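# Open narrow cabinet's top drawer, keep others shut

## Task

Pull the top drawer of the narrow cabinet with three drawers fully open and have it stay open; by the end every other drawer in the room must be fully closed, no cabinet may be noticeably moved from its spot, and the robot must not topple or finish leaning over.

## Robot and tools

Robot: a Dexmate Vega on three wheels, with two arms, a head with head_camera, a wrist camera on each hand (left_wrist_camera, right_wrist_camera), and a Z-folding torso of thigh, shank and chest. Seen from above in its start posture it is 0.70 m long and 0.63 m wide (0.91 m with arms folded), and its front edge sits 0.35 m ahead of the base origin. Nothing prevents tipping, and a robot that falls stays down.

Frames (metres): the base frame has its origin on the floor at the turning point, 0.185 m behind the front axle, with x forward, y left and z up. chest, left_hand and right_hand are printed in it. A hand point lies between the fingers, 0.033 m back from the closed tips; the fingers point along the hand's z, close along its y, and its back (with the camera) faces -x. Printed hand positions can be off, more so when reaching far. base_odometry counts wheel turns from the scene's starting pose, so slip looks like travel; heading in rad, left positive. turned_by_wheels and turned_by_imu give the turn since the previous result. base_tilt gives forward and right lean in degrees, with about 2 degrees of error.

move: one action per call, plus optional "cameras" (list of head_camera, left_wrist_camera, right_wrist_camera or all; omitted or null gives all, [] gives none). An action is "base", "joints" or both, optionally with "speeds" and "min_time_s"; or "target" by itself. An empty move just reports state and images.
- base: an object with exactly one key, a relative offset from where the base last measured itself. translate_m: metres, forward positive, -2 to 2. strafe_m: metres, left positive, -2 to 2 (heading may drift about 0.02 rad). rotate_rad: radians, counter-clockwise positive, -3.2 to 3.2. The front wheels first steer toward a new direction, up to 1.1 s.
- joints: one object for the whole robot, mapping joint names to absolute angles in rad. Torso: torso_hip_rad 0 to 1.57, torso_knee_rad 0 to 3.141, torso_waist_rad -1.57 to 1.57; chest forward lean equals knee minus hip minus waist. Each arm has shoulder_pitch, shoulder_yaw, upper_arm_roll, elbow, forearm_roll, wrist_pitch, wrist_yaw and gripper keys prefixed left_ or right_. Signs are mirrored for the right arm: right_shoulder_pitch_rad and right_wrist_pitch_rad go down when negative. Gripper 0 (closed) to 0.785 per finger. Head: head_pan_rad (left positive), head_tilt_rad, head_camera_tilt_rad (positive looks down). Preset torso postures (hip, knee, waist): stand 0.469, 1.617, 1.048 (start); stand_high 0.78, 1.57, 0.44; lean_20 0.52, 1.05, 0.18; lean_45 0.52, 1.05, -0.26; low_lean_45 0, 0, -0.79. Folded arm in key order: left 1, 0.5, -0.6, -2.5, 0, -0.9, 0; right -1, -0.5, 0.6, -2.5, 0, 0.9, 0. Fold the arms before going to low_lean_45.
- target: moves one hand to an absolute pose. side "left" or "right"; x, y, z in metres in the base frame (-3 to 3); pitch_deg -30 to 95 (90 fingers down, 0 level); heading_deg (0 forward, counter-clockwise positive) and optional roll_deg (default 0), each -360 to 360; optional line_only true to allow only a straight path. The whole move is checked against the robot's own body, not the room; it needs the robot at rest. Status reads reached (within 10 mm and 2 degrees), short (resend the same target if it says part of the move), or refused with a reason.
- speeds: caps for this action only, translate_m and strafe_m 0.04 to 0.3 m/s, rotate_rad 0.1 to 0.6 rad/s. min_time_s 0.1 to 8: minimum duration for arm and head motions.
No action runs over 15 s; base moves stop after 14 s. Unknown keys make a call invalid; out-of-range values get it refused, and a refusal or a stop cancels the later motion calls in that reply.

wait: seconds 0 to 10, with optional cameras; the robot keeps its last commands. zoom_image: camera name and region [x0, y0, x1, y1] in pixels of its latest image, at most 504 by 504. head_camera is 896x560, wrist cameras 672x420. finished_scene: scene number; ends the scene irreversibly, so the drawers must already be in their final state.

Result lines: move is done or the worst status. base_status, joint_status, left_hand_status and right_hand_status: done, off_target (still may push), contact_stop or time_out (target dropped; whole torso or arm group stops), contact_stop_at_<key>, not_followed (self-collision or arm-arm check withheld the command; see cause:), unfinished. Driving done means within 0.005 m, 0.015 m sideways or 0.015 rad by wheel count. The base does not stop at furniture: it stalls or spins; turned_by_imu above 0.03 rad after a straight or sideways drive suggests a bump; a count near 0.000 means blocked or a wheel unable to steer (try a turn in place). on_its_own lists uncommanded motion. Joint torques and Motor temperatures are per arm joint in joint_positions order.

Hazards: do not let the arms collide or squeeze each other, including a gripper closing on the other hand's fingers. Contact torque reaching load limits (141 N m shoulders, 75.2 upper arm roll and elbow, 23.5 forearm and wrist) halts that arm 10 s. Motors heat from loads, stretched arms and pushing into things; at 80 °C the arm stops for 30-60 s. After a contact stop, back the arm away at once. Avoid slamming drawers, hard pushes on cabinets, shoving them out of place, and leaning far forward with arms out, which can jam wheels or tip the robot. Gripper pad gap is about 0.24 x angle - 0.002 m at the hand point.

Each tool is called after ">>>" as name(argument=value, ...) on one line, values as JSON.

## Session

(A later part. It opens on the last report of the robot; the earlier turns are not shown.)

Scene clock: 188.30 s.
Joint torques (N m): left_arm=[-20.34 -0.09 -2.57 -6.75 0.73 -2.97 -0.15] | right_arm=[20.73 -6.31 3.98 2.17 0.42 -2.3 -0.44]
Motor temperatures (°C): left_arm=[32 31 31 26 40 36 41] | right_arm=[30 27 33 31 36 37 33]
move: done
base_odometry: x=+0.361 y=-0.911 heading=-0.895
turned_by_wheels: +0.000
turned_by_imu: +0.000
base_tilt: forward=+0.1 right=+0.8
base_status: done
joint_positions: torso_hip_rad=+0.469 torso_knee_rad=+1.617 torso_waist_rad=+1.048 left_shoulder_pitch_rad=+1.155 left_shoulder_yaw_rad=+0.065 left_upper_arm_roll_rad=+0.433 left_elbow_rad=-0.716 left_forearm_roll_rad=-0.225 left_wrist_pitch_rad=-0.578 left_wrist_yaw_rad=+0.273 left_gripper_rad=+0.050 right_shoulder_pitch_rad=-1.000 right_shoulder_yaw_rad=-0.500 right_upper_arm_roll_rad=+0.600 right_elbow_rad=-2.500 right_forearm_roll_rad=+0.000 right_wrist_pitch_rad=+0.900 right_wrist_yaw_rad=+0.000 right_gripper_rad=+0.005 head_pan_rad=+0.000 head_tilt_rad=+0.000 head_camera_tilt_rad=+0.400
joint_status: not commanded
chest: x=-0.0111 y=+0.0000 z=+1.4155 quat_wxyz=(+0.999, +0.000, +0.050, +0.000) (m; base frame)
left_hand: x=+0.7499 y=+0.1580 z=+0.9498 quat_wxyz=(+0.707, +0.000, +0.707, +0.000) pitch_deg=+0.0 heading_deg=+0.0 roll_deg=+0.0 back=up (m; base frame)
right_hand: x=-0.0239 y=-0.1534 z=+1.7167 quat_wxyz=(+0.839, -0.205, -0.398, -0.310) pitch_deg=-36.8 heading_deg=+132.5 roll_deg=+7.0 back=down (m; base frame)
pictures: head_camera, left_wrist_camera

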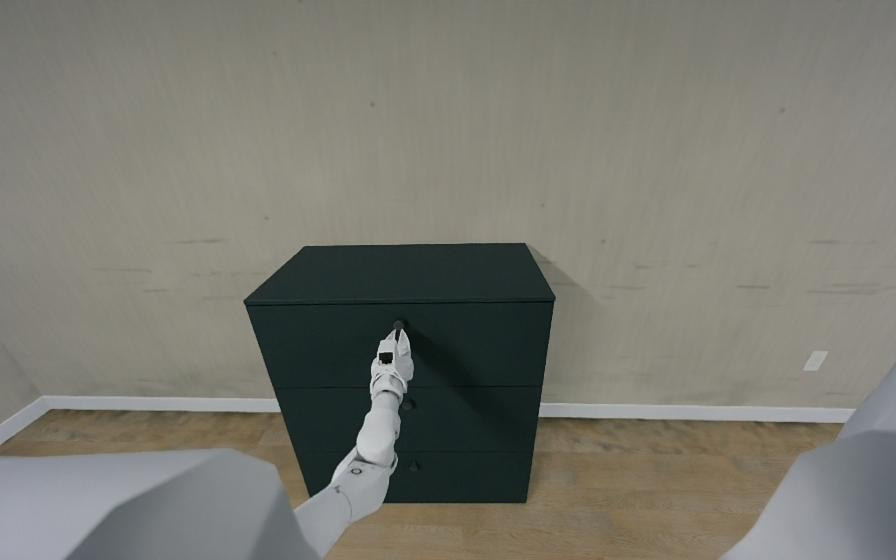

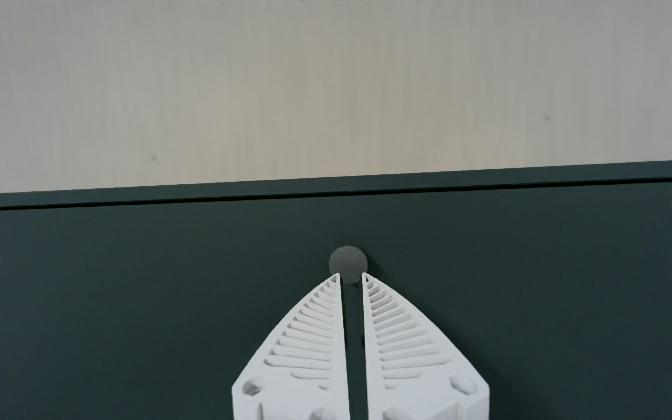

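>>> move(joints={"left_gripper_rad": 0.25}, cameras=[])

>>> move(base={"translate_m": 0.048}, speeds={"translate_m": 0.04}, cameras=["head_camera", "left_wrist_camera"])

Scene clock: 189.47 s.
Joint torques (N m): left_arm=[-20.4 -1 -2.92 -6.69 0.87 -3.71 -0.23] | right_arm=[21.03 -7.6 4.44 0.71 0.45 -2.45 -0.27]
Motor temperatures (°C): left_arm=[32 31 31 26 40 36 41] | right_arm=[30 27 33 31 36 37 33]
move: done
base_odometry: x=+0.361 y=-0.911 heading=-0.895
turned_by_wheels: +0.000
turned_by_imu: +0.000
base_tilt: forward=+0.1 right=+0.7
base_status: not commanded
joint_positions: torso_hip_rad=+0.469 torso_knee_rad=+1.617 torso_waist_rad=+1.048 left_shoulder_pitch_rad=+1.155 left_shoulder_yaw_rad=+0.065 left_upper_arm_roll_rad=+0.433 left_elbow_rad=-0.716 left_forearm_roll_rad=-0.225 left_wrist_pitch_rad=-0.578 left_wrist_yaw_rad=+0.273 left_gripper_rad=+0.250 right_shoulder_pitch_rad=-1.000 right_shoulder_yaw_rad=-0.500 right_upper_arm_roll_rad=+0.600 right_elbow_rad=-2.500 right_forearm_roll_rad=+0.000 right_wrist_pitch_rad=+0.900 right_wrist_yaw_rad=+0.000 right_gripper_rad=+0.005 head_pan_rad=+0.000 head_tilt_rad=+0.000 head_camera_tilt_rad=+0.400
joint_status: all done
chest: x=-0.0111 y=+0.0000 z=+1.4155 quat_wxyz=(+0.999, +0.000, +0.050, +0.000) (m; base frame)
left_hand: x=+0.7499 y=+0.1580 z=+0.9498 quat_wxyz=(+0.707, +0.000, +0.707, +0.000) pitch_deg=+0.0 heading_deg=+0.0 roll_deg=+0.0 back=up (m; base frame)
right_hand: x=-0.0239 y=-0.1534 z=+1.7167 quat_wxyz=(+0.839, -0.205, -0.398, -0.310) pitch_deg=-36.8 heading_deg=+132.5 roll_deg=+7.0 back=down (m; base frame)
pictures: none
No camera images: "cameras" was empty.

Scene clock: 191.40 s.
Joint torques (N m): left_arm=[-27.33 -0.11 -3.09 -8.47 -0.09 -3.18 0.21] | right_arm=[21.08 -9.01 4.49 1.16 0.24 -2.43 -0.49]
Motor temperatures (°C): left_arm=[32 31 31 26 40 36 41] | right_arm=[30 27 33 31 36 37 33]
move: done
base_odometry: x=+0.391 y=-0.949 heading=-0.895
turned_by_wheels: +0.000
turned_by_imu: +0.001
base_tilt: forward=+0.1 right=+0.8
base_status: done
joint_positions: torso_hip_rad=+0.469 torso_knee_rad=+1.617 torso_waist_rad=+1.048 left_shoulder_pitch_rad=+1.155 left_shoulder_yaw_rad=+0.065 left_upper_arm_roll_rad=+0.433 left_elbow_rad=-0.716 left_forearm_roll_rad=-0.224 left_wrist_pitch_rad=-0.578 left_wrist_yaw_rad=+0.273 left_gripper_rad=+0.250 right_shoulder_pitch_rad=-1.000 right_shoulder_yaw_rad=-0.500 right_upper_arm_roll_rad=+0.600 right_elbow_rad=-2.500 right_forearm_roll_rad=+0.000 right_wrist_pitch_rad=+0.900 right_wrist_yaw_rad=+0.000 right_gripper_rad=+0.005 head_pan_rad=+0.000 head_tilt_rad=+0.000 head_camera_tilt_rad=+0.400
joint_status: not commanded
chest: x=-0.0113 y=+0.0000 z=+1.4155 quat_wxyz=(+0.999, +0.000, +0.050, +0.000) (m; base frame)
left_hand: x=+0.7497 y=+0.1579 z=+0.9497 quat_wxyz=(+0.707, +0.000, +0.707, +0.000) pitch_deg=+0.0 heading_deg=+0.0 roll_deg=+0.0 back=up (m; base frame)
right_hand: x=-0.0241 y=-0.1534 z=+1.7167 quat_wxyz=(+0.839, -0.205, -0.398, -0.310) pitch_deg=-36.8 heading_deg=+132.5 roll_deg=+6.9 back=down (m; base frame)
pictures: head_camera, left_wrist_camera

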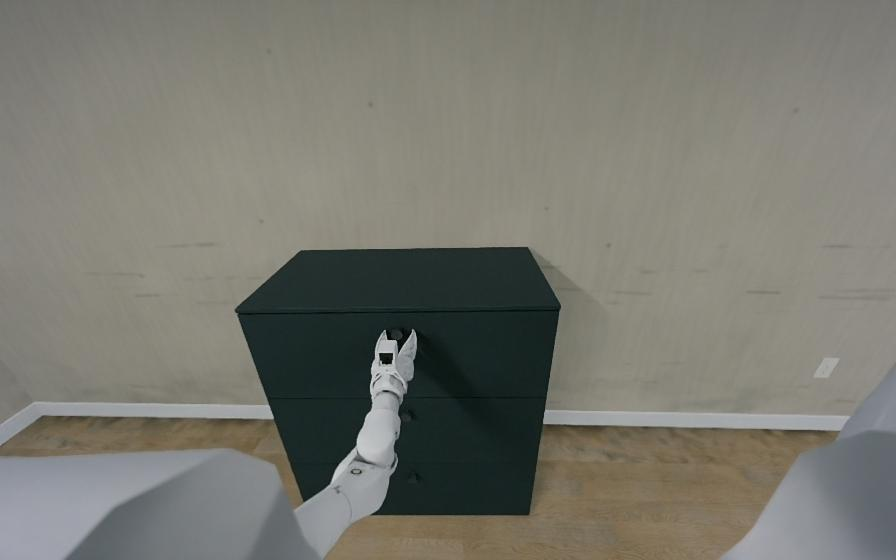

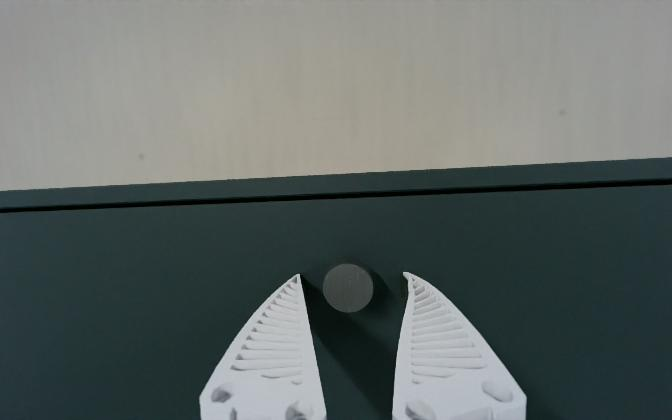

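>>> move(joints={"left_gripper_rad": 0.02}, min_time_s=2, cameras=["left_wrist_camera"])

>>> move(base={"translate_m": -0.03}, speeds={"translate_m": 0.04}, cameras=["head_camera", "left_wrist_camera"])

"min_time_s" has no arm or head joint beside it: it slows only arm and head motions. Command such a joint too, or leave it out
Scene clock: 191.60 s.
Joint torques (N m): left_arm=[-27.7 -0.84 -3.49 -7.42 0.01 -2.45 0.42] | right_arm=[22.02 -6.85 4.76 1.19 0.35 -2.65 -0.34]
Motor temperatures (°C): left_arm=[32 31 31 26 40 36 41] | right_arm=[30 27 33 31 36 37 33]
base_odometry: x=+0.391 y=-0.949 heading=-0.895
turned_by_wheels: +0.000
turned_by_imu: +0.000
base_tilt: forward=+0.1 right=+0.8
base_status: done
joint_positions: torso_hip_rad=+0.469 torso_knee_rad=+1.617 torso_waist_rad=+1.048 left_shoulder_pitch_rad=+1.155 left_shoulder_yaw_rad=+0.065 left_upper_arm_roll_rad=+0.433 left_elbow_rad=-0.716 left_forearm_roll_rad=-0.224 left_wrist_pitch_rad=-0.578 left_wrist_yaw_rad=+0.273 left_gripper_rad=+0.250 right_shoulder_pitch_rad=-1.000 right_shoulder_yaw_rad=-0.500 right_upper_arm_roll_rad=+0.600 right_elbow_rad=-2.500 right_forearm_roll_rad=+0.000 right_wrist_pitch_rad=+0.900 right_wrist_yaw_rad=+0.000 right_gripper_rad=+0.005 head_pan_rad=+0.000 head_tilt_rad=+0.000 head_camera_tilt_rad=+0.400
joint_status: not commanded
chest: x=-0.0113 y=+0.0000 z=+1.4155 quat_wxyz=(+0.999, +0.000, +0.050, +0.000) (m; base frame)
left_hand: x=+0.7497 y=+0.1579 z=+0.9497 quat_wxyz=(+0.707, +0.000, +0.707, +0.000) pitch_deg=+0.0 heading_deg=+0.0 roll_deg=+0.0 back=up (m; base frame)
right_hand: x=-0.0241 y=-0.1534 z=+1.7167 quat_wxyz=(+0.839, -0.205, -0.398, -0.310) pitch_deg=-36.8 heading_deg=+132.5 roll_deg=+6.9 back=down (m; base frame)
pictures: none

not run: a call was refused earlier in this reply.

>>> move(joints={"left_gripper_rad": 0.02}, cameras=["left_wrist_camera"])

>>> move(base={"translate_m": -0.03}, speeds={"translate_m": 0.04}, cameras=["head_camera", "left_wrist_camera"])

Scene clock: 192.87 s.
Joint torques (N m): left_arm=[-30.17 -0.39 -5.12 -7.58 1.24 -3.04 0.02] | right_arm=[21.64 -5.96 4.54 0.34 0.31 -2.49 -0.38]
Motor temperatures (°C): left_arm=[32 31 31 26 40 36 41] | right_arm=[30 27 33 31 36 37 33]
move: done
base_odometry: x=+0.391 y=-0.949 heading=-0.895
turned_by_wheels: +0.000
turned_by_imu: +0.000
base_tilt: forward=+0.1 right=+0.7
base_status: not commanded
joint_positions: torso_hip_rad=+0.469 torso_knee_rad=+1.617 torso_waist_rad=+1.048 left_shoulder_pitch_rad=+1.155 left_shoulder_yaw_rad=+0.065 left_upper_arm_roll_rad=+0.433 left_elbow_rad=-0.716 left_forearm_roll_rad=-0.225 left_wrist_pitch_rad=-0.578 left_wrist_yaw_rad=+0.273 left_gripper_rad=+0.020 right_shoulder_pitch_rad=-1.000 right_shoulder_yaw_rad=-0.500 right_upper_arm_roll_rad=+0.600 right_elbow_rad=-2.500 right_forearm_roll_rad=+0.000 right_wrist_pitch_rad=+0.900 right_wrist_yaw_rad=+0.000 right_gripper_rad=+0.005 head_pan_rad=+0.000 head_tilt_rad=+0.000 head_camera_tilt_rad=+0.400
joint_status: all done
chest: x=-0.0112 y=+0.0000 z=+1.4155 quat_wxyz=(+0.999, +0.000, +0.050, +0.000) (m; base frame)
left_hand: x=+0.7497 y=+0.1580 z=+0.9497 quat_wxyz=(+0.707, +0.000, +0.707, +0.000) pitch_deg=+0.0 heading_deg=+0.0 roll_deg=+0.0 back=up (m; base frame)
right_hand: x=-0.0240 y=-0.1534 z=+1.7167 quat_wxyz=(+0.839, -0.205, -0.398, -0.310) pitch_deg=-36.8 heading_deg=+132.5 roll_deg=+6.9 back=down (m; base frame)
pictures: left_wrist_camera

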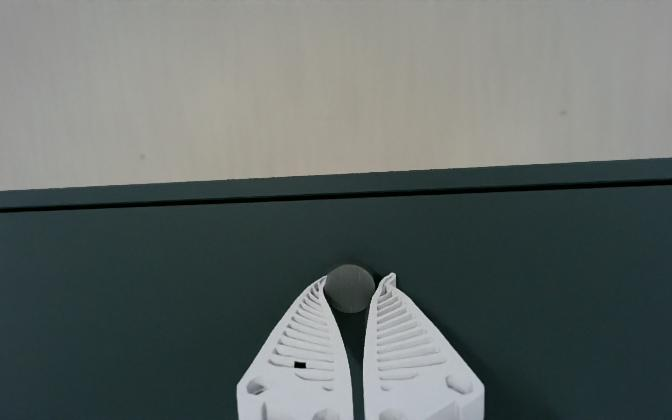

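Scene clock: 194.23 s.
Joint torques (N m): left_arm=[-22.86 -1.65 -3.61 -7.83 1.64 -3.67 -0.36] | right_arm=[21.5 -6.52 4.46 0.34 0.24 -2.91 -0.49]
Motor temperatures (°C): left_arm=[32 31 31 26 40 36 41] | right_arm=[30 27 33 31 36 37 33]
move: done
base_odometry: x=+0.372 y=-0.926 heading=-0.895
turned_by_wheels: +0.000
turned_by_imu: +0.000
base_tilt: forward=+0.1 right=+0.8
base_status: done
joint_positions: torso_hip_rad=+0.469 torso_knee_rad=+1.617 torso_waist_rad=+1.048 left_shoulder_pitch_rad=+1.155 left_shoulder_yaw_rad=+0.065 left_upper_arm_roll_rad=+0.433 left_elbow_rad=-0.716 left_forearm_roll_rad=-0.225 left_wrist_pitch_rad=-0.578 left_wrist_yaw_rad=+0.273 left_gripper_rad=+0.020 right_shoulder_pitch_rad=-1.000 right_shoulder_yaw_rad=-0.500 right_upper_arm_roll_rad=+0.600 right_elbow_rad=-2.500 right_forearm_roll_rad=+0.000 right_wrist_pitch_rad=+0.900 right_wrist_yaw_rad=+0.000 right_gripper_rad=+0.005 head_pan_rad=+0.000 head_tilt_rad=+0.000 head_camera_tilt_rad=+0.400
joint_status: not commanded
chest: x=-0.0111 y=+0.0000 z=+1.4155 quat_wxyz=(+0.999, +0.000, +0.050, +0.000) (m; base frame)
left_hand: x=+0.7498 y=+0.1581 z=+0.9495 quat_wxyz=(+0.707, +0.000, +0.707, +0.000) pitch_deg=+0.1 heading_deg=+0.0 roll_deg=+0.0 back=up (m; base frame)
right_hand: x=-0.0239 y=-0.1534 z=+1.7167 quat_wxyz=(+0.839, -0.205, -0.398, -0.310) pitch_deg=-36.8 heading_deg=+132.5 roll_deg=+7.0 back=down (m; base frame)
pictures: head_camera, left_wrist_camera

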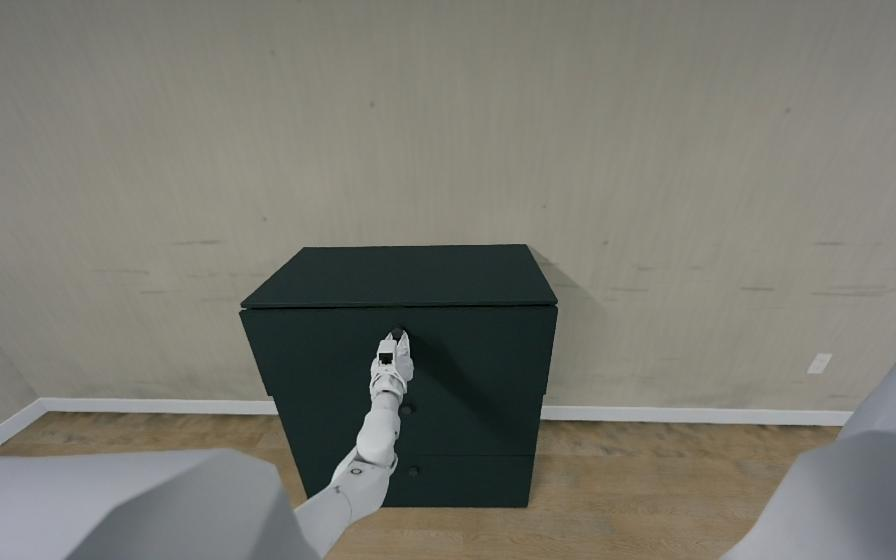

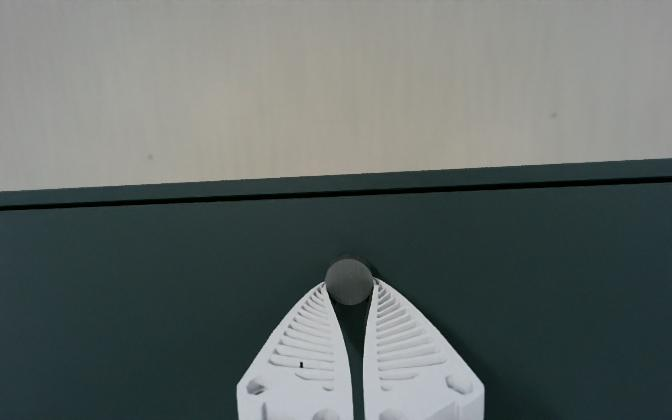

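>>> move(base={"translate_m": -0.06}, speeds={"translate_m": 0.04}, cameras=["head_camera", "left_wrist_camera"])

Scene clock: 196.87 s.
Joint torques (N m): left_arm=[-21.38 -1.41 -3.33 -7.49 0.49 -1.99 -0.24] | right_arm=[22.59 -6.72 5.08 1.78 0.42 -2.32 -0.5]
Motor temperatures (°C): left_arm=[32 31 31 26 40 36 41] | right_arm=[30 27 33 31 36 37 33]
move: done
base_odometry: x=+0.335 y=-0.879 heading=-0.896
turned_by_wheels: -0.001
turned_by_imu: -0.001
base_tilt: forward=+0.1 right=+0.8
base_status: done
joint_positions: torso_hip_rad=+0.469 torso_knee_rad=+1.617 torso_waist_rad=+1.048 left_shoulder_pitch_rad=+1.155 left_shoulder_yaw_rad=+0.065 left_upper_arm_roll_rad=+0.433 left_elbow_rad=-0.716 left_forearm_roll_rad=-0.225 left_wrist_pitch_rad=-0.578 left_wrist_yaw_rad=+0.273 left_gripper_rad=+0.020 right_shoulder_pitch_rad=-1.000 right_shoulder_yaw_rad=-0.500 right_upper_arm_roll_rad=+0.600 right_elbow_rad=-2.500 right_forearm_roll_rad=+0.000 right_wrist_pitch_rad=+0.900 right_wrist_yaw_rad=+0.000 right_gripper_rad=+0.005 head_pan_rad=+0.000 head_tilt_rad=+0.000 head_camera_tilt_rad=+0.400
joint_status: not commanded
chest: x=-0.0111 y=+0.0000 z=+1.4155 quat_wxyz=(+0.999, +0.000, +0.050, +0.000) (m; base frame)
left_hand: x=+0.7499 y=+0.1580 z=+0.9498 quat_wxyz=(+0.707, +0.000, +0.707, +0.000) pitch_deg=+0.0 heading_deg=+0.0 roll_deg=+0.0 back=up (m; base frame)
right_hand: x=-0.0239 y=-0.1534 z=+1.7167 quat_wxyz=(+0.839, -0.205, -0.398, -0.310) pitch_deg=-36.8 heading_deg=+132.5 roll_deg=+7.0 back=down (m; base frame)
pictures: head_camera, left_wrist_camera

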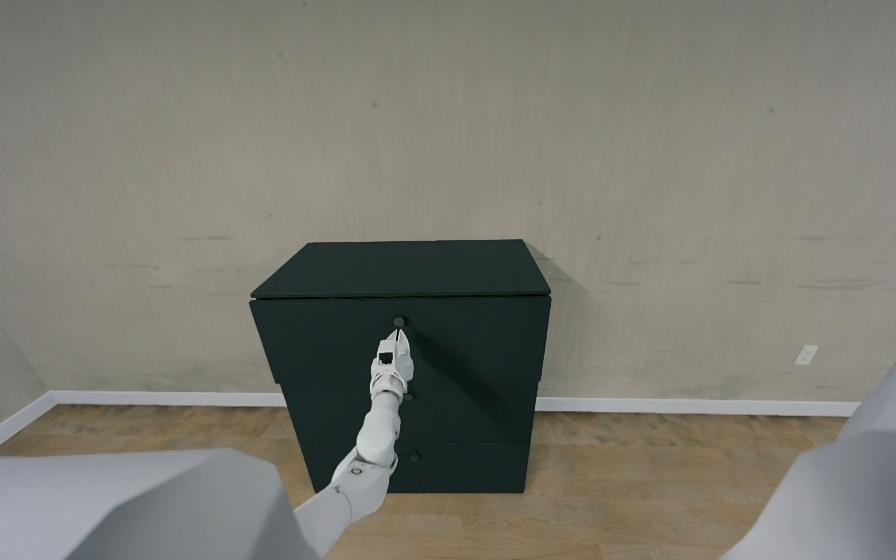

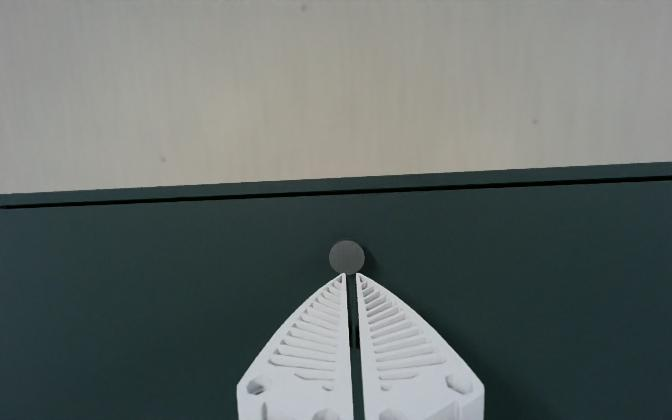

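>>> move(target={"side": "left", "x": 0.62, "y": 0.2, "z": 1.05, "pitch_deg": 50, "heading_deg": -20, "roll_deg": 0}, cameras=["left_wrist_camera"])

>>> zoom_image(camera="left_wrist_camera", region=[200, 60, 500, 320])

Scene clock: 207.80 s.
Joint torques (N m): left_arm=[-27.26 6.71 -8.64 -2.52 -0.48 -1.95 0.12] | right_arm=[22.49 -7.26 4.32 0.98 0.32 -2.59 -0.32]
Motor temperatures (°C): left_arm=[32 31 31 26 40 36 41] | right_arm=[30 27 33 31 36 37 33]
move: done
base_odometry: x=+0.335 y=-0.879 heading=-0.896
turned_by_wheels: +0.000
turned_by_imu: +0.000
base_tilt: forward=+0.1 right=+0.7
base_status: not commanded
joint_positions: torso_hip_rad=+0.469 torso_knee_rad=+1.617 torso_waist_rad=+1.048 left_shoulder_pitch_rad=+0.938 left_shoulder_yaw_rad=+0.785 left_upper_arm_roll_rad=+0.270 left_elbow_rad=-1.912 left_forearm_roll_rad=-1.616 left_wrist_pitch_rad=+1.366 left_wrist_yaw_rad=+0.707 left_gripper_rad=+0.020 right_shoulder_pitch_rad=-1.000 right_shoulder_yaw_rad=-0.500 right_upper_arm_roll_rad=+0.600 right_elbow_rad=-2.500 right_forearm_roll_rad=+0.000 right_wrist_pitch_rad=+0.900 right_wrist_yaw_rad=+0.000 right_gripper_rad=+0.005 head_pan_rad=+0.000 head_tilt_rad=+0.000 head_camera_tilt_rad=+0.400
joint_status: not commanded
chest: x=-0.0111 y=+0.0000 z=+1.4155 quat_wxyz=(+0.999, +0.000, +0.050, +0.000) (m; base frame)
left_hand: x=+0.6202 y=+0.1997 z=+1.0498 quat_wxyz=(+0.337, +0.163, +0.925, -0.060) pitch_deg=+49.9 heading_deg=-20.0 roll_deg=+0.0 back=up (m; base frame)
left_hand_status: reached (straight line, planned for 8.9 s): 0 mm and 0.1 deg off.
right_hand: x=-0.0239 y=-0.1534 z=+1.7167 quat_wxyz=(+0.839, -0.205, -0.398, -0.310) pitch_deg=-36.8 heading_deg=+132.5 roll_deg=+7.0 back=down (m; base frame)
pictures: left_wrist_camera

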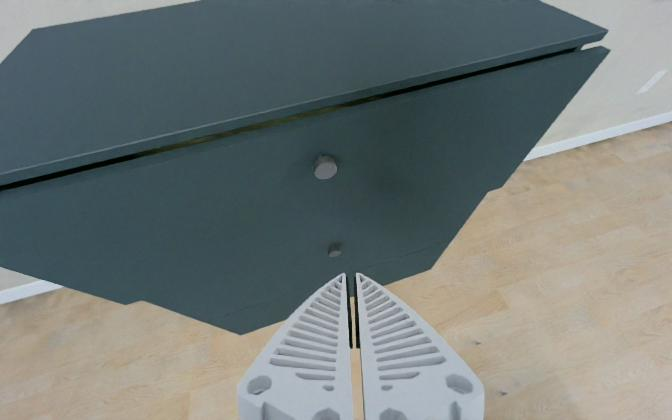

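Scaled by 1.680 from the camera's 672x420 image, which has a finer 960x600 frame.

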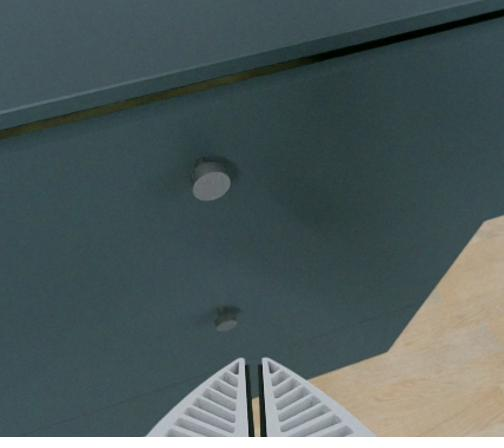

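>>> move(target={"side": "left", "x": 0.7, "y": 0.158, "z": 0.947, "pitch_deg": 0, "heading_deg": 0, "roll_deg": 0}, cameras=["left_wrist_camera"])

>>> move(joints={"left_gripper_rad": 0.22}, cameras=["head_camera", "left_wrist_camera"])

Scene clock: 216.33 s.
Joint torques (N m): left_arm=[-24.22 -3.24 -2.29 -5.62 1.23 -3.79 -0.1] | right_arm=[21.58 -6.88 4.72 0.93 0.36 -2.52 -0.33]
Motor temperatures (°C): left_arm=[32 31 31 26 40 36 41] | right_arm=[30 27 33 31 36 37 33]
move: done
base_odometry: x=+0.335 y=-0.879 heading=-0.896
turned_by_wheels: +0.000
turned_by_imu: +0.000
base_tilt: forward=+0.1 right=+0.7
base_status: not commanded
joint_positions: torso_hip_rad=+0.469 torso_knee_rad=+1.617 torso_waist_rad=+1.048 left_shoulder_pitch_rad=+1.299 left_shoulder_yaw_rad=+0.265 left_upper_arm_roll_rad=+0.646 left_elbow_rad=-1.053 left_forearm_roll_rad=-0.362 left_wrist_pitch_rad=-0.507 left_wrist_yaw_rad=+0.444 left_gripper_rad=+0.020 right_shoulder_pitch_rad=-1.000 right_shoulder_yaw_rad=-0.500 right_upper_arm_roll_rad=+0.600 right_elbow_rad=-2.500 right_forearm_roll_rad=+0.000 right_wrist_pitch_rad=+0.900 right_wrist_yaw_rad=+0.000 right_gripper_rad=+0.005 head_pan_rad=+0.000 head_tilt_rad=+0.000 head_camera_tilt_rad=+0.400
joint_status: not commanded
chest: x=-0.0111 y=+0.0000 z=+1.4155 quat_wxyz=(+0.999, +0.000, +0.050, +0.000) (m; base frame)
left_hand: x=+0.7000 y=+0.1586 z=+0.9467 quat_wxyz=(+0.707, +0.000, +0.708, +0.000) pitch_deg=+0.1 heading_deg=+0.0 roll_deg=+0.0 back=up (m; base frame)
left_hand_status: reached (straight line, planned for 6.5 s): 1 mm and 0.1 deg off.
right_hand: x=-0.0239 y=-0.1534 z=+1.7167 quat_wxyz=(+0.839, -0.205, -0.398, -0.310) pitch_deg=-36.8 heading_deg=+132.5 roll_deg=+7.0 back=down (m; base frame)
pictures: left_wrist_camera

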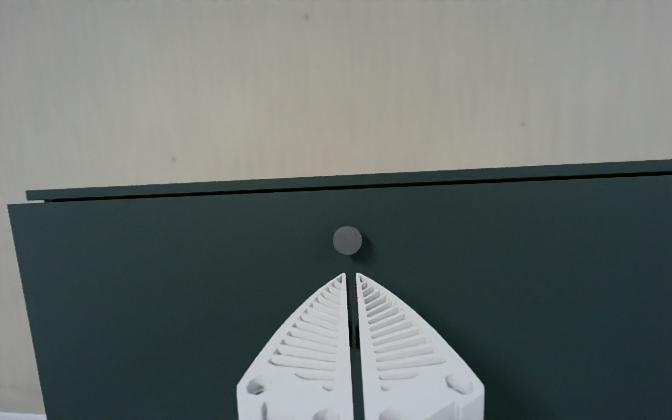

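Scene clock: 217.03 s.
Joint torques (N m): left_arm=[-22.59 -2.77 -1.49 -6.21 1.01 -3.53 -0.39] | right_arm=[21.33 -7.73 4.75 0.6 0.32 -2.51 -0.39]
Motor temperatures (°C): left_arm=[32 31 31 26 40 36 41] | right_arm=[30 27 33 31 36 37 33]
move: done
base_odometry: x=+0.335 y=-0.879 heading=-0.896
turned_by_wheels: +0.000
turned_by_imu: +0.000
base_tilt: forward=+0.1 right=+0.8
base_status: not commanded
joint_positions: torso_hip_rad=+0.469 torso_knee_rad=+1.617 torso_waist_rad=+1.048 left_shoulder_pitch_rad=+1.298 left_shoulder_yaw_rad=+0.264 left_upper_arm_roll_rad=+0.646 left_elbow_rad=-1.050 left_forearm_roll_rad=-0.361 left_wrist_pitch_rad=-0.509 left_wrist_yaw_rad=+0.444 left_gripper_rad=+0.220 right_shoulder_pitch_rad=-1.000 right_shoulder_yaw_rad=-0.500 right_upper_arm_roll_rad=+0.600 right_elbow_rad=-2.500 right_forearm_roll_rad=+0.000 right_wrist_pitch_rad=+0.900 right_wrist_yaw_rad=+0.000 right_gripper_rad=+0.005 head_pan_rad=+0.000 head_tilt_rad=+0.000 head_camera_tilt_rad=+0.400
joint_status: all done
chest: x=-0.0111 y=+0.0000 z=+1.4155 quat_wxyz=(+0.999, +0.000, +0.050, +0.000) (m; base frame)
left_hand: x=+0.6999 y=+0.1583 z=+0.9467 quat_wxyz=(+0.707, +0.000, +0.707, +0.000) pitch_deg=+0.0 heading_deg=+0.0 roll_deg=+0.0 back=up (m; base frame)
right_hand: x=-0.0239 y=-0.1534 z=+1.7167 quat_wxyz=(+0.839, -0.205, -0.398, -0.310) pitch_deg=-36.8 heading_deg=+132.5 roll_deg=+7.0 back=down (m; base frame)
pictures: head_camera, left_wrist_camera

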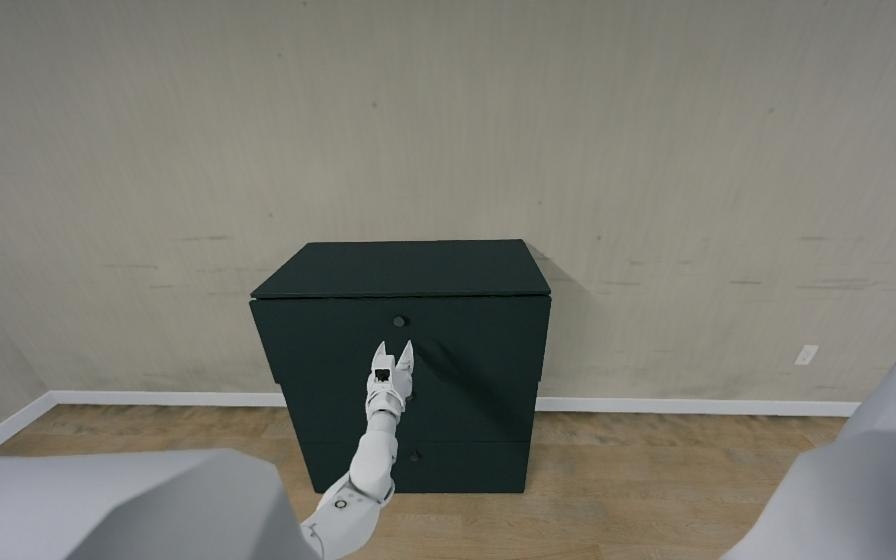

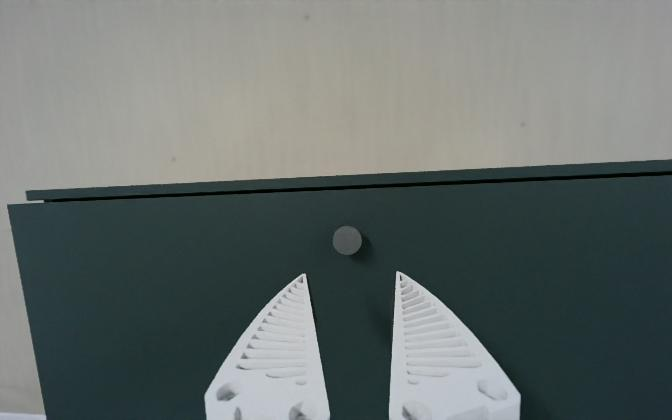

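>>> move(target={"side": "left", "x": 0.71, "y": 0.158, "z": 0.953, "pitch_deg": 0, "heading_deg": 0, "roll_deg": 0}, cameras=[])

>>> move(base={"translate_m": 0.1}, speeds={"translate_m": 0.06}, cameras=["left_wrist_camera"])

Scene clock: 218.43 s.
Joint torques (N m): left_arm=[-24.02 -2.55 -7.63 -6.1 0.82 -2.03 -0.19] | right_arm=[21.5 -8.29 4.33 2.19 0.37 -1.93 -0.42]
Motor temperatures (°C): left_arm=[32 31 31 26 40 36 41] | right_arm=[30 27 33 31 36 37 33]
move: done
base_odometry: x=+0.335 y=-0.879 heading=-0.896
turned_by_wheels: +0.000
turned_by_imu: +0.000
base_tilt: forward=+0.1 right=+0.8
base_status: not commanded
joint_positions: torso_hip_rad=+0.469 torso_knee_rad=+1.617 torso_waist_rad=+1.048 left_shoulder_pitch_rad=+1.280 left_shoulder_yaw_rad=+0.260 left_upper_arm_roll_rad=+0.644 left_elbow_rad=-1.045 left_forearm_roll_rad=-0.367 left_wrist_pitch_rad=-0.496 left_wrist_yaw_rad=+0.438 left_gripper_rad=+0.220 right_shoulder_pitch_rad=-1.000 right_shoulder_yaw_rad=-0.500 right_upper_arm_roll_rad=+0.600 right_elbow_rad=-2.500 right_forearm_roll_rad=+0.000 right_wrist_pitch_rad=+0.900 right_wrist_yaw_rad=+0.000 right_gripper_rad=+0.005 head_pan_rad=+0.000 head_tilt_rad=+0.000 head_camera_tilt_rad=+0.400
joint_status: not commanded
chest: x=-0.0111 y=+0.0000 z=+1.4155 quat_wxyz=(+0.999, +0.000, +0.050, +0.000) (m; base frame)
left_hand: x=+0.7081 y=+0.1580 z=+0.9516 quat_wxyz=(+0.707, +0.000, +0.707, +0.000) pitch_deg=+0.0 heading_deg=+0.0 roll_deg=+0.0 back=up (m; base frame)
left_hand_status: reached (straight line, planned for 0.3 s): 2 mm and 0.0 deg off.
right_hand: x=-0.0239 y=-0.1534 z=+1.7167 quat_wxyz=(+0.839, -0.205, -0.398, -0.310) pitch_deg=-36.8 heading_deg=+132.5 roll_deg=+7.0 back=down (m; base frame)
pictures: none
No camera images: "cameras" was empty.

Scene clock: 220.77 s.
Joint torques (N m): left_arm=[-22.62 -2.61 -7.09 -6.05 0.61 -2.34 -0.49] | right_arm=[20.18 -7.59 4.15 1.53 0.35 -2.84 -0.5]
Motor temperatures (°C): left_arm=[32 31 31 26 40 36 41] | right_arm=[30 27 33 31 36 37 33]
move: done
base_odometry: x=+0.397 y=-0.957 heading=-0.895
turned_by_wheels: +0.001
turned_by_imu: +0.002
base_tilt: forward=+0.1 right=+0.8
base_status: done
joint_positions: torso_hip_rad=+0.469 torso_knee_rad=+1.617 torso_waist_rad=+1.048 left_shoulder_pitch_rad=+1.277 left_shoulder_yaw_rad=+0.259 left_upper_arm_roll_rad=+0.643 left_elbow_rad=-1.044 left_forearm_roll_rad=-0.368 left_wrist_pitch_rad=-0.493 left_wrist_yaw_rad=+0.437 left_gripper_rad=+0.220 right_shoulder_pitch_rad=-1.000 right_shoulder_yaw_rad=-0.500 right_upper_arm_roll_rad=+0.600 right_elbow_rad=-2.500 right_forearm_roll_rad=+0.000 right_wrist_pitch_rad=+0.900 right_wrist_yaw_rad=+0.000 right_gripper_rad=+0.005 head_pan_rad=+0.000 head_tilt_rad=+0.000 head_camera_tilt_rad=+0.400
joint_status: not commanded
chest: x=-0.0110 y=+0.0000 z=+1.4155 quat_wxyz=(+0.999, +0.000, +0.050, +0.000) (m; base frame)
left_hand: x=+0.7099 y=+0.1580 z=+0.9526 quat_wxyz=(+0.707, +0.000, +0.707, +0.000) pitch_deg=+0.0 heading_deg=+0.0 roll_deg=+0.0 back=up (m; base frame)
right_hand: x=-0.0238 y=-0.1534 z=+1.7167 quat_wxyz=(+0.839, -0.205, -0.398, -0.310) pitch_deg=-36.8 heading_deg=+132.5 roll_deg=+7.0 back=down (m; base frame)
pictures: left_wrist_camera

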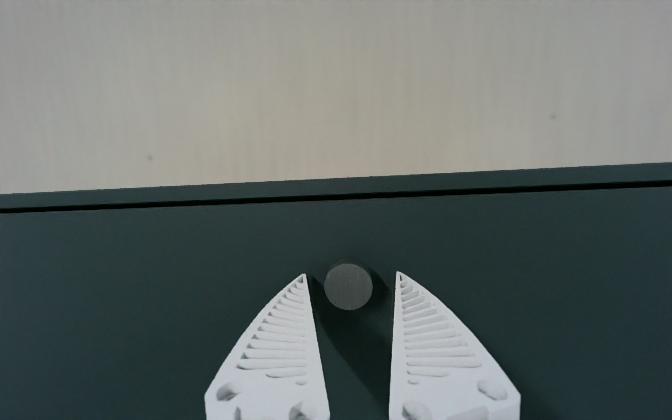

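>>> move(base={"translate_m": 0.01}, speeds={"translate_m": 0.04}, cameras=["left_wrist_camera"])

>>> move(joints={"left_gripper_rad": 0.0}, cameras=["left_wrist_camera"])

>>> move(base={"translate_m": -0.05}, speeds={"translate_m": 0.04}, cameras=["head_camera", "left_wrist_camera"])

Scene clock: 222.23 s.
Joint torques (N m): left_arm=[-23.74 -3.04 -7.79 -5.34 0.43 -1.78 -0.23] | right_arm=[21.43 -7.03 4.58 1.27 0.33 -2.24 -0.54]
Motor temperatures (°C): left_arm=[32 31 31 26 40 36 41] | right_arm=[30 27 33 31 36 37 33]
move: done
base_odometry: x=+0.404 y=-0.965 heading=-0.894
turned_by_wheels: +0.001
turned_by_imu: +0.001
base_tilt: forward=+0.1 right=+0.8
base_status: done
joint_positions: torso_hip_rad=+0.469 torso_knee_rad=+1.617 torso_waist_rad=+1.048 left_shoulder_pitch_rad=+1.277 left_shoulder_yaw_rad=+0.259 left_upper_arm_roll_rad=+0.643 left_elbow_rad=-1.044 left_forearm_roll_rad=-0.368 left_wrist_pitch_rad=-0.493 left_wrist_yaw_rad=+0.437 left_gripper_rad=+0.220 right_shoulder_pitch_rad=-1.000 right_shoulder_yaw_rad=-0.500 right_upper_arm_roll_rad=+0.600 right_elbow_rad=-2.500 right_forearm_roll_rad=+0.000 right_wrist_pitch_rad=+0.900 right_wrist_yaw_rad=+0.000 right_gripper_rad=+0.005 head_pan_rad=+0.000 head_tilt_rad=+0.000 head_camera_tilt_rad=+0.400
joint_status: not commanded
chest: x=-0.0111 y=+0.0000 z=+1.4155 quat_wxyz=(+0.999, +0.000, +0.050, +0.000) (m; base frame)
left_hand: x=+0.7098 y=+0.1580 z=+0.9526 quat_wxyz=(+0.707, +0.000, +0.707, +0.000) pitch_deg=+0.0 heading_deg=+0.0 roll_deg=+0.0 back=up (m; base frame)
right_hand: x=-0.0239 y=-0.1534 z=+1.7167 quat_wxyz=(+0.839, -0.205, -0.398, -0.310) pitch_deg=-36.8 heading_deg=+132.5 roll_deg=+7.0 back=down (m; base frame)
pictures: left_wrist_camera

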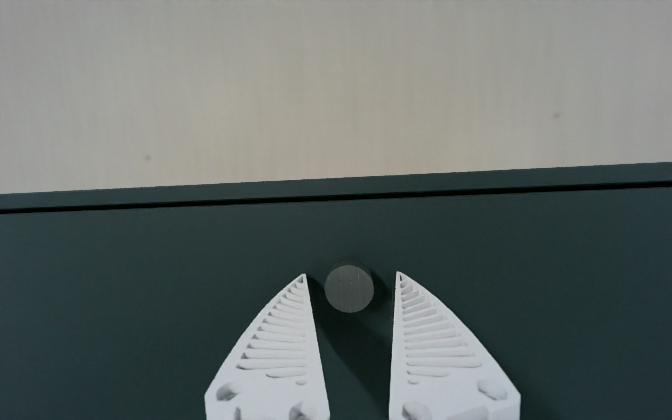

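Scene clock: 222.97 s.
Joint torques (N m): left_arm=[-18.45 -2.42 -5.7 -6.64 1.19 -2.91 -0.3] | right_arm=[21.18 -8.54 4.33 1.82 0.33 -2.81 -0.42]
Motor temperatures (°C): left_arm=[32 31 31 26 40 36 41] | right_arm=[30 27 33 31 36 37 33]
move: done
base_odometry: x=+0.404 y=-0.965 heading=-0.894
turned_by_wheels: +0.000
turned_by_imu: +0.000
base_tilt: forward=+0.0 right=+0.8
base_status: not commanded
joint_positions: torso_hip_rad=+0.469 torso_knee_rad=+1.617 torso_waist_rad=+1.048 left_shoulder_pitch_rad=+1.277 left_shoulder_yaw_rad=+0.259 left_upper_arm_roll_rad=+0.643 left_elbow_rad=-1.044 left_forearm_roll_rad=-0.368 left_wrist_pitch_rad=-0.493 left_wrist_yaw_rad=+0.437 left_gripper_rad=+0.000 right_shoulder_pitch_rad=-1.000 right_shoulder_yaw_rad=-0.500 right_upper_arm_roll_rad=+0.600 right_elbow_rad=-2.500 right_forearm_roll_rad=+0.000 right_wrist_pitch_rad=+0.900 right_wrist_yaw_rad=+0.000 right_gripper_rad=+0.005 head_pan_rad=+0.000 head_tilt_rad=+0.000 head_camera_tilt_rad=+0.400
joint_status: all done
chest: x=-0.0111 y=+0.0000 z=+1.4155 quat_wxyz=(+0.999, +0.000, +0.050, +0.000) (m; base frame)
left_hand: x=+0.7099 y=+0.1581 z=+0.9527 quat_wxyz=(+0.707, +0.000, +0.707, +0.000) pitch_deg=+0.0 heading_deg=+0.0 roll_deg=+0.0 back=up (m; base frame)
right_hand: x=-0.0238 y=-0.1534 z=+1.7167 quat_wxyz=(+0.839, -0.205, -0.398, -0.310) pitch_deg=-36.8 heading_deg=+132.5 roll_deg=+7.0 back=down (m; base frame)
pictures: left_wrist_camera

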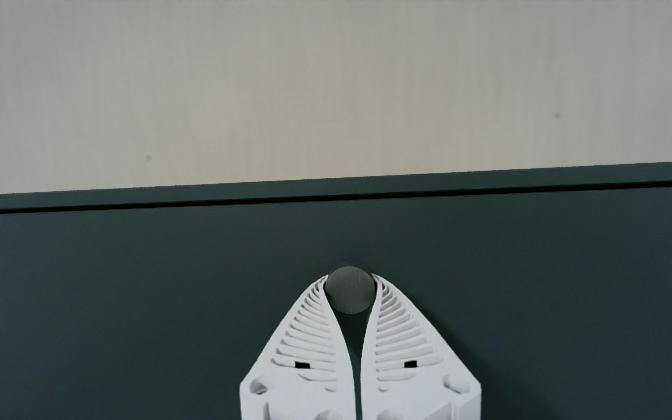

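Scene clock: 224.93 s.
Joint torques (N m): left_arm=[-18.72 -2.8 -3.61 -7 1.94 -3.35 -1.01] | right_arm=[21.64 -6.79 4.28 1.36 0.38 -2.83 -0.61]
Motor temperatures (°C): left_arm=[32 31 31 26 40 36 41] | right_arm=[30 27 33 31 36 37 33]
move: done
base_odometry: x=+0.372 y=-0.926 heading=-0.894
turned_by_wheels: +0.000
turned_by_imu: +0.000
base_tilt: forward=+0.1 right=+0.7
base_status: done
joint_positions: torso_hip_rad=+0.469 torso_knee_rad=+1.617 torso_waist_rad=+1.048 left_shoulder_pitch_rad=+1.276 left_shoulder_yaw_rad=+0.259 left_upper_arm_roll_rad=+0.643 left_elbow_rad=-1.044 left_forearm_roll_rad=-0.368 left_wrist_pitch_rad=-0.493 left_wrist_yaw_rad=+0.437 left_gripper_rad=+0.000 right_shoulder_pitch_rad=-1.000 right_shoulder_yaw_rad=-0.500 right_upper_arm_roll_rad=+0.600 right_elbow_rad=-2.500 right_forearm_roll_rad=+0.000 right_wrist_pitch_rad=+0.900 right_wrist_yaw_rad=+0.000 right_gripper_rad=+0.005 head_pan_rad=+0.000 head_tilt_rad=+0.000 head_camera_tilt_rad=+0.400
joint_status: not commanded
chest: x=-0.0112 y=+0.0000 z=+1.4155 quat_wxyz=(+0.999, +0.000, +0.050, +0.000) (m; base frame)
left_hand: x=+0.7099 y=+0.1584 z=+0.9527 quat_wxyz=(+0.707, +0.000, +0.707, +0.000) pitch_deg=+0.0 heading_deg=+0.0 roll_deg=+0.0 back=up (m; base frame)
right_hand: x=-0.0240 y=-0.1534 z=+1.7167 quat_wxyz=(+0.839, -0.205, -0.398, -0.310) pitch_deg=-36.8 heading_deg=+132.5 roll_deg=+7.0 back=down (m; base frame)
pictures: head_camera, left_wrist_camera

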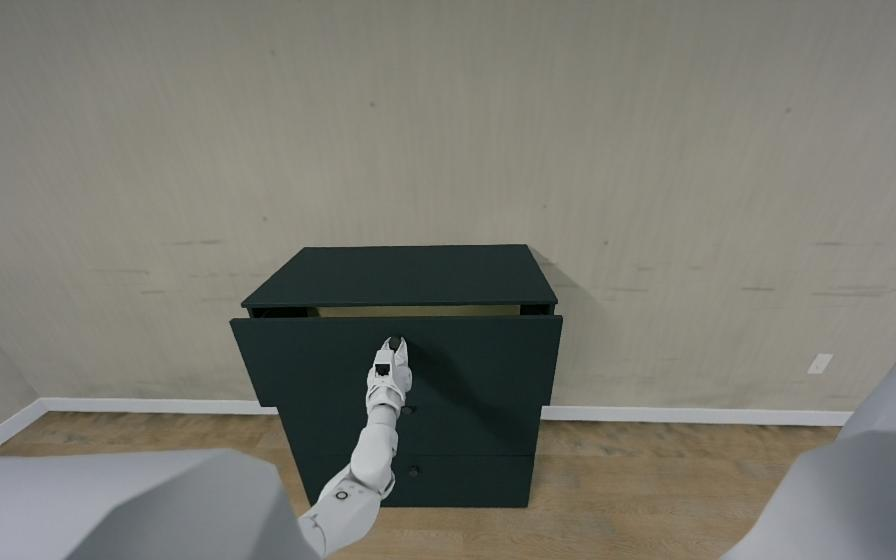

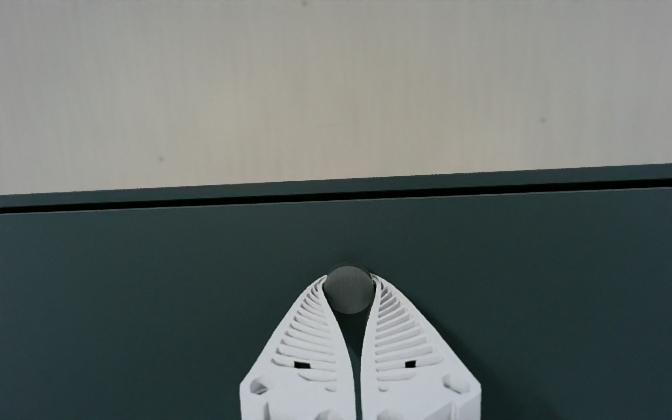

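>>> move(base={"translate_m": 0.06}, speeds={"translate_m": 0.04}, cameras=["head_camera", "left_wrist_camera"])

>>> move(base={"translate_m": 0.02}, speeds={"translate_m": 0.04}, cameras=["head_camera", "left_wrist_camera"])

Scene clock: 227.20 s.
Joint torques (N m): left_arm=[-19.58 -3.23 -3.44 -5.41 1.29 -2.47 -0.48] | right_arm=[21.39 -7.1 4.23 0.54 0.45 -3.08 -0.42]
Motor temperatures (°C): left_arm=[32 31 31 26 40 36 41] | right_arm=[30 27 33 31 36 37 33]
move: done
base_odometry: x=+0.410 y=-0.973 heading=-0.894
turned_by_wheels: +0.001
turned_by_imu: +0.001
base_tilt: forward=+0.1 right=+0.8
base_status: done
joint_positions: torso_hip_rad=+0.469 torso_knee_rad=+1.617 torso_waist_rad=+1.048 left_shoulder_pitch_rad=+1.276 left_shoulder_yaw_rad=+0.259 left_upper_arm_roll_rad=+0.643 left_elbow_rad=-1.044 left_forearm_roll_rad=-0.368 left_wrist_pitch_rad=-0.493 left_wrist_yaw_rad=+0.437 left_gripper_rad=+0.000 right_shoulder_pitch_rad=-1.000 right_shoulder_yaw_rad=-0.500 right_upper_arm_roll_rad=+0.600 right_elbow_rad=-2.500 right_forearm_roll_rad=+0.000 right_wrist_pitch_rad=+0.900 right_wrist_yaw_rad=+0.000 right_gripper_rad=+0.005 head_pan_rad=+0.000 head_tilt_rad=+0.000 head_camera_tilt_rad=+0.400
joint_status: not commanded
chest: x=-0.0110 y=+0.0000 z=+1.4155 quat_wxyz=(+0.999, +0.000, +0.050, +0.000) (m; base frame)
left_hand: x=+0.7100 y=+0.1582 z=+0.9526 quat_wxyz=(+0.707, +0.000, +0.707, +0.000) pitch_deg=+0.0 heading_deg=+0.0 roll_deg=+0.0 back=up (m; base frame)
right_hand: x=-0.0238 y=-0.1534 z=+1.7167 quat_wxyz=(+0.839, -0.205, -0.398, -0.310) pitch_deg=-36.8 heading_deg=+132.5 roll_deg=+7.0 back=down (m; base frame)
pictures: head_camera, left_wrist_camera

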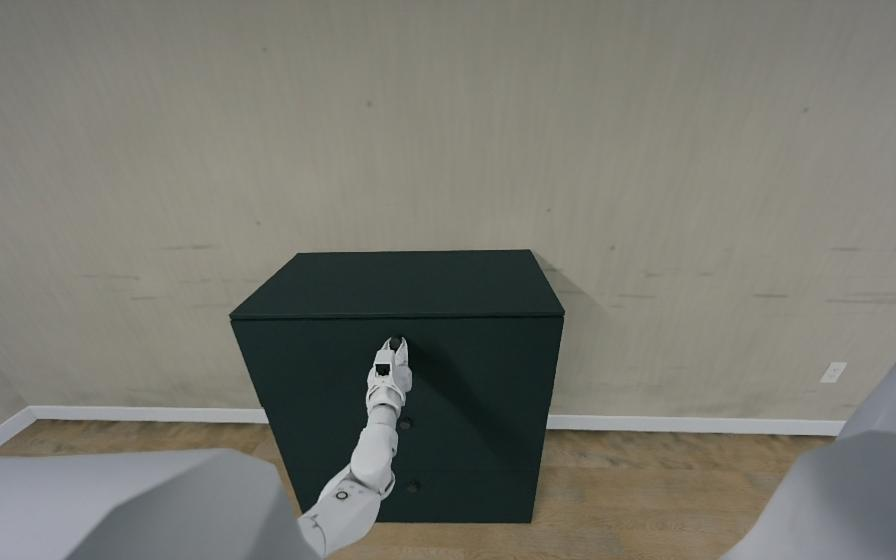

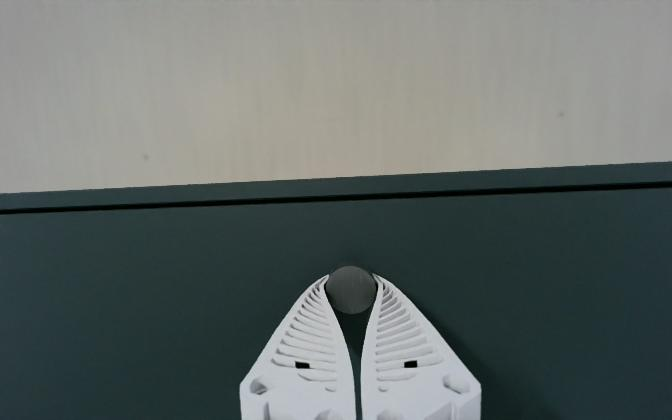

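Scene clock: 228.43 s.
Joint torques (N m): left_arm=[-58.4 -1.65 -17.22 -12.54 0.29 -3.11 -0.1] | right_arm=[21.97 -6.25 4.26 0.58 0.24 -1.99 -0.35]
Motor temperatures (°C): left_arm=[32 31 31 26 40 36 41] | right_arm=[30 27 33 31 36 37 33]
move: done
base_odometry: x=+0.422 y=-0.988 heading=-0.892
turned_by_wheels: +0.001
turned_by_imu: +0.002
base_tilt: forward=+0.1 right=+0.8
base_status: done
joint_positions: torso_hip_rad=+0.469 torso_knee_rad=+1.617 torso_waist_rad=+1.048 left_shoulder_pitch_rad=+1.278 left_shoulder_yaw_rad=+0.259 left_upper_arm_roll_rad=+0.644 left_elbow_rad=-1.044 left_forearm_roll_rad=-0.368 left_wrist_pitch_rad=-0.493 left_wrist_yaw_rad=+0.437 left_gripper_rad=+0.000 right_shoulder_pitch_rad=-1.000 right_shoulder_yaw_rad=-0.500 right_upper_arm_roll_rad=+0.600 right_elbow_rad=-2.500 right_forearm_roll_rad=+0.000 right_wrist_pitch_rad=+0.900 right_wrist_yaw_rad=+0.000 right_gripper_rad=+0.005 head_pan_rad=+0.000 head_tilt_rad=+0.000 head_camera_tilt_rad=+0.400
joint_status: not commanded
chest: x=-0.0120 y=+0.0000 z=+1.4155 quat_wxyz=(+0.999, +0.000, +0.050, +0.000) (m; base frame)
left_hand: x=+0.7086 y=+0.1576 z=+0.9521 quat_wxyz=(+0.707, +0.001, +0.708, +0.000) pitch_deg=+0.1 heading_deg=+0.0 roll_deg=+0.0 back=up (m; base frame)
right_hand: x=-0.0251 y=-0.1534 z=+1.7167 quat_wxyz=(+0.839, -0.205, -0.399, -0.310) pitch_deg=-36.8 heading_deg=+132.6 roll_deg=+6.9 back=down (m; base frame)
pictures: head_camera, left_wrist_camera

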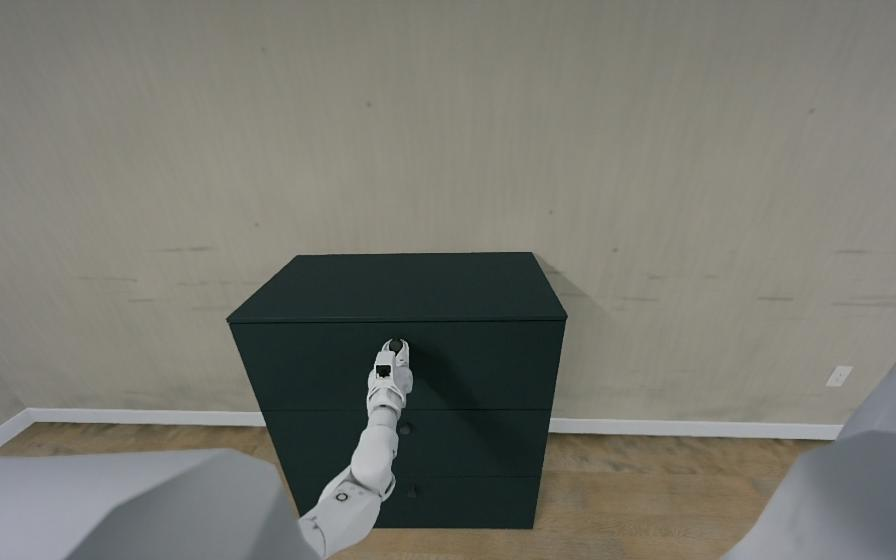

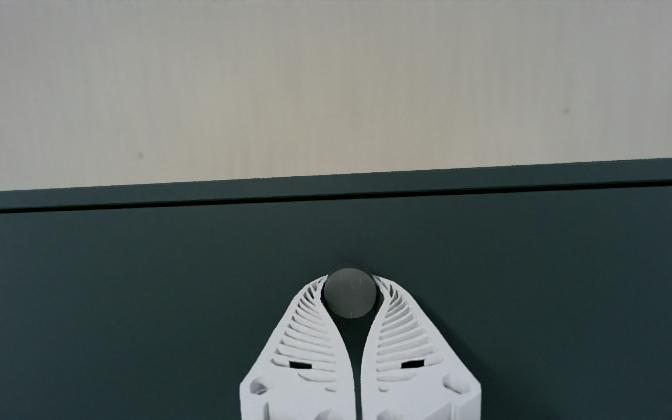

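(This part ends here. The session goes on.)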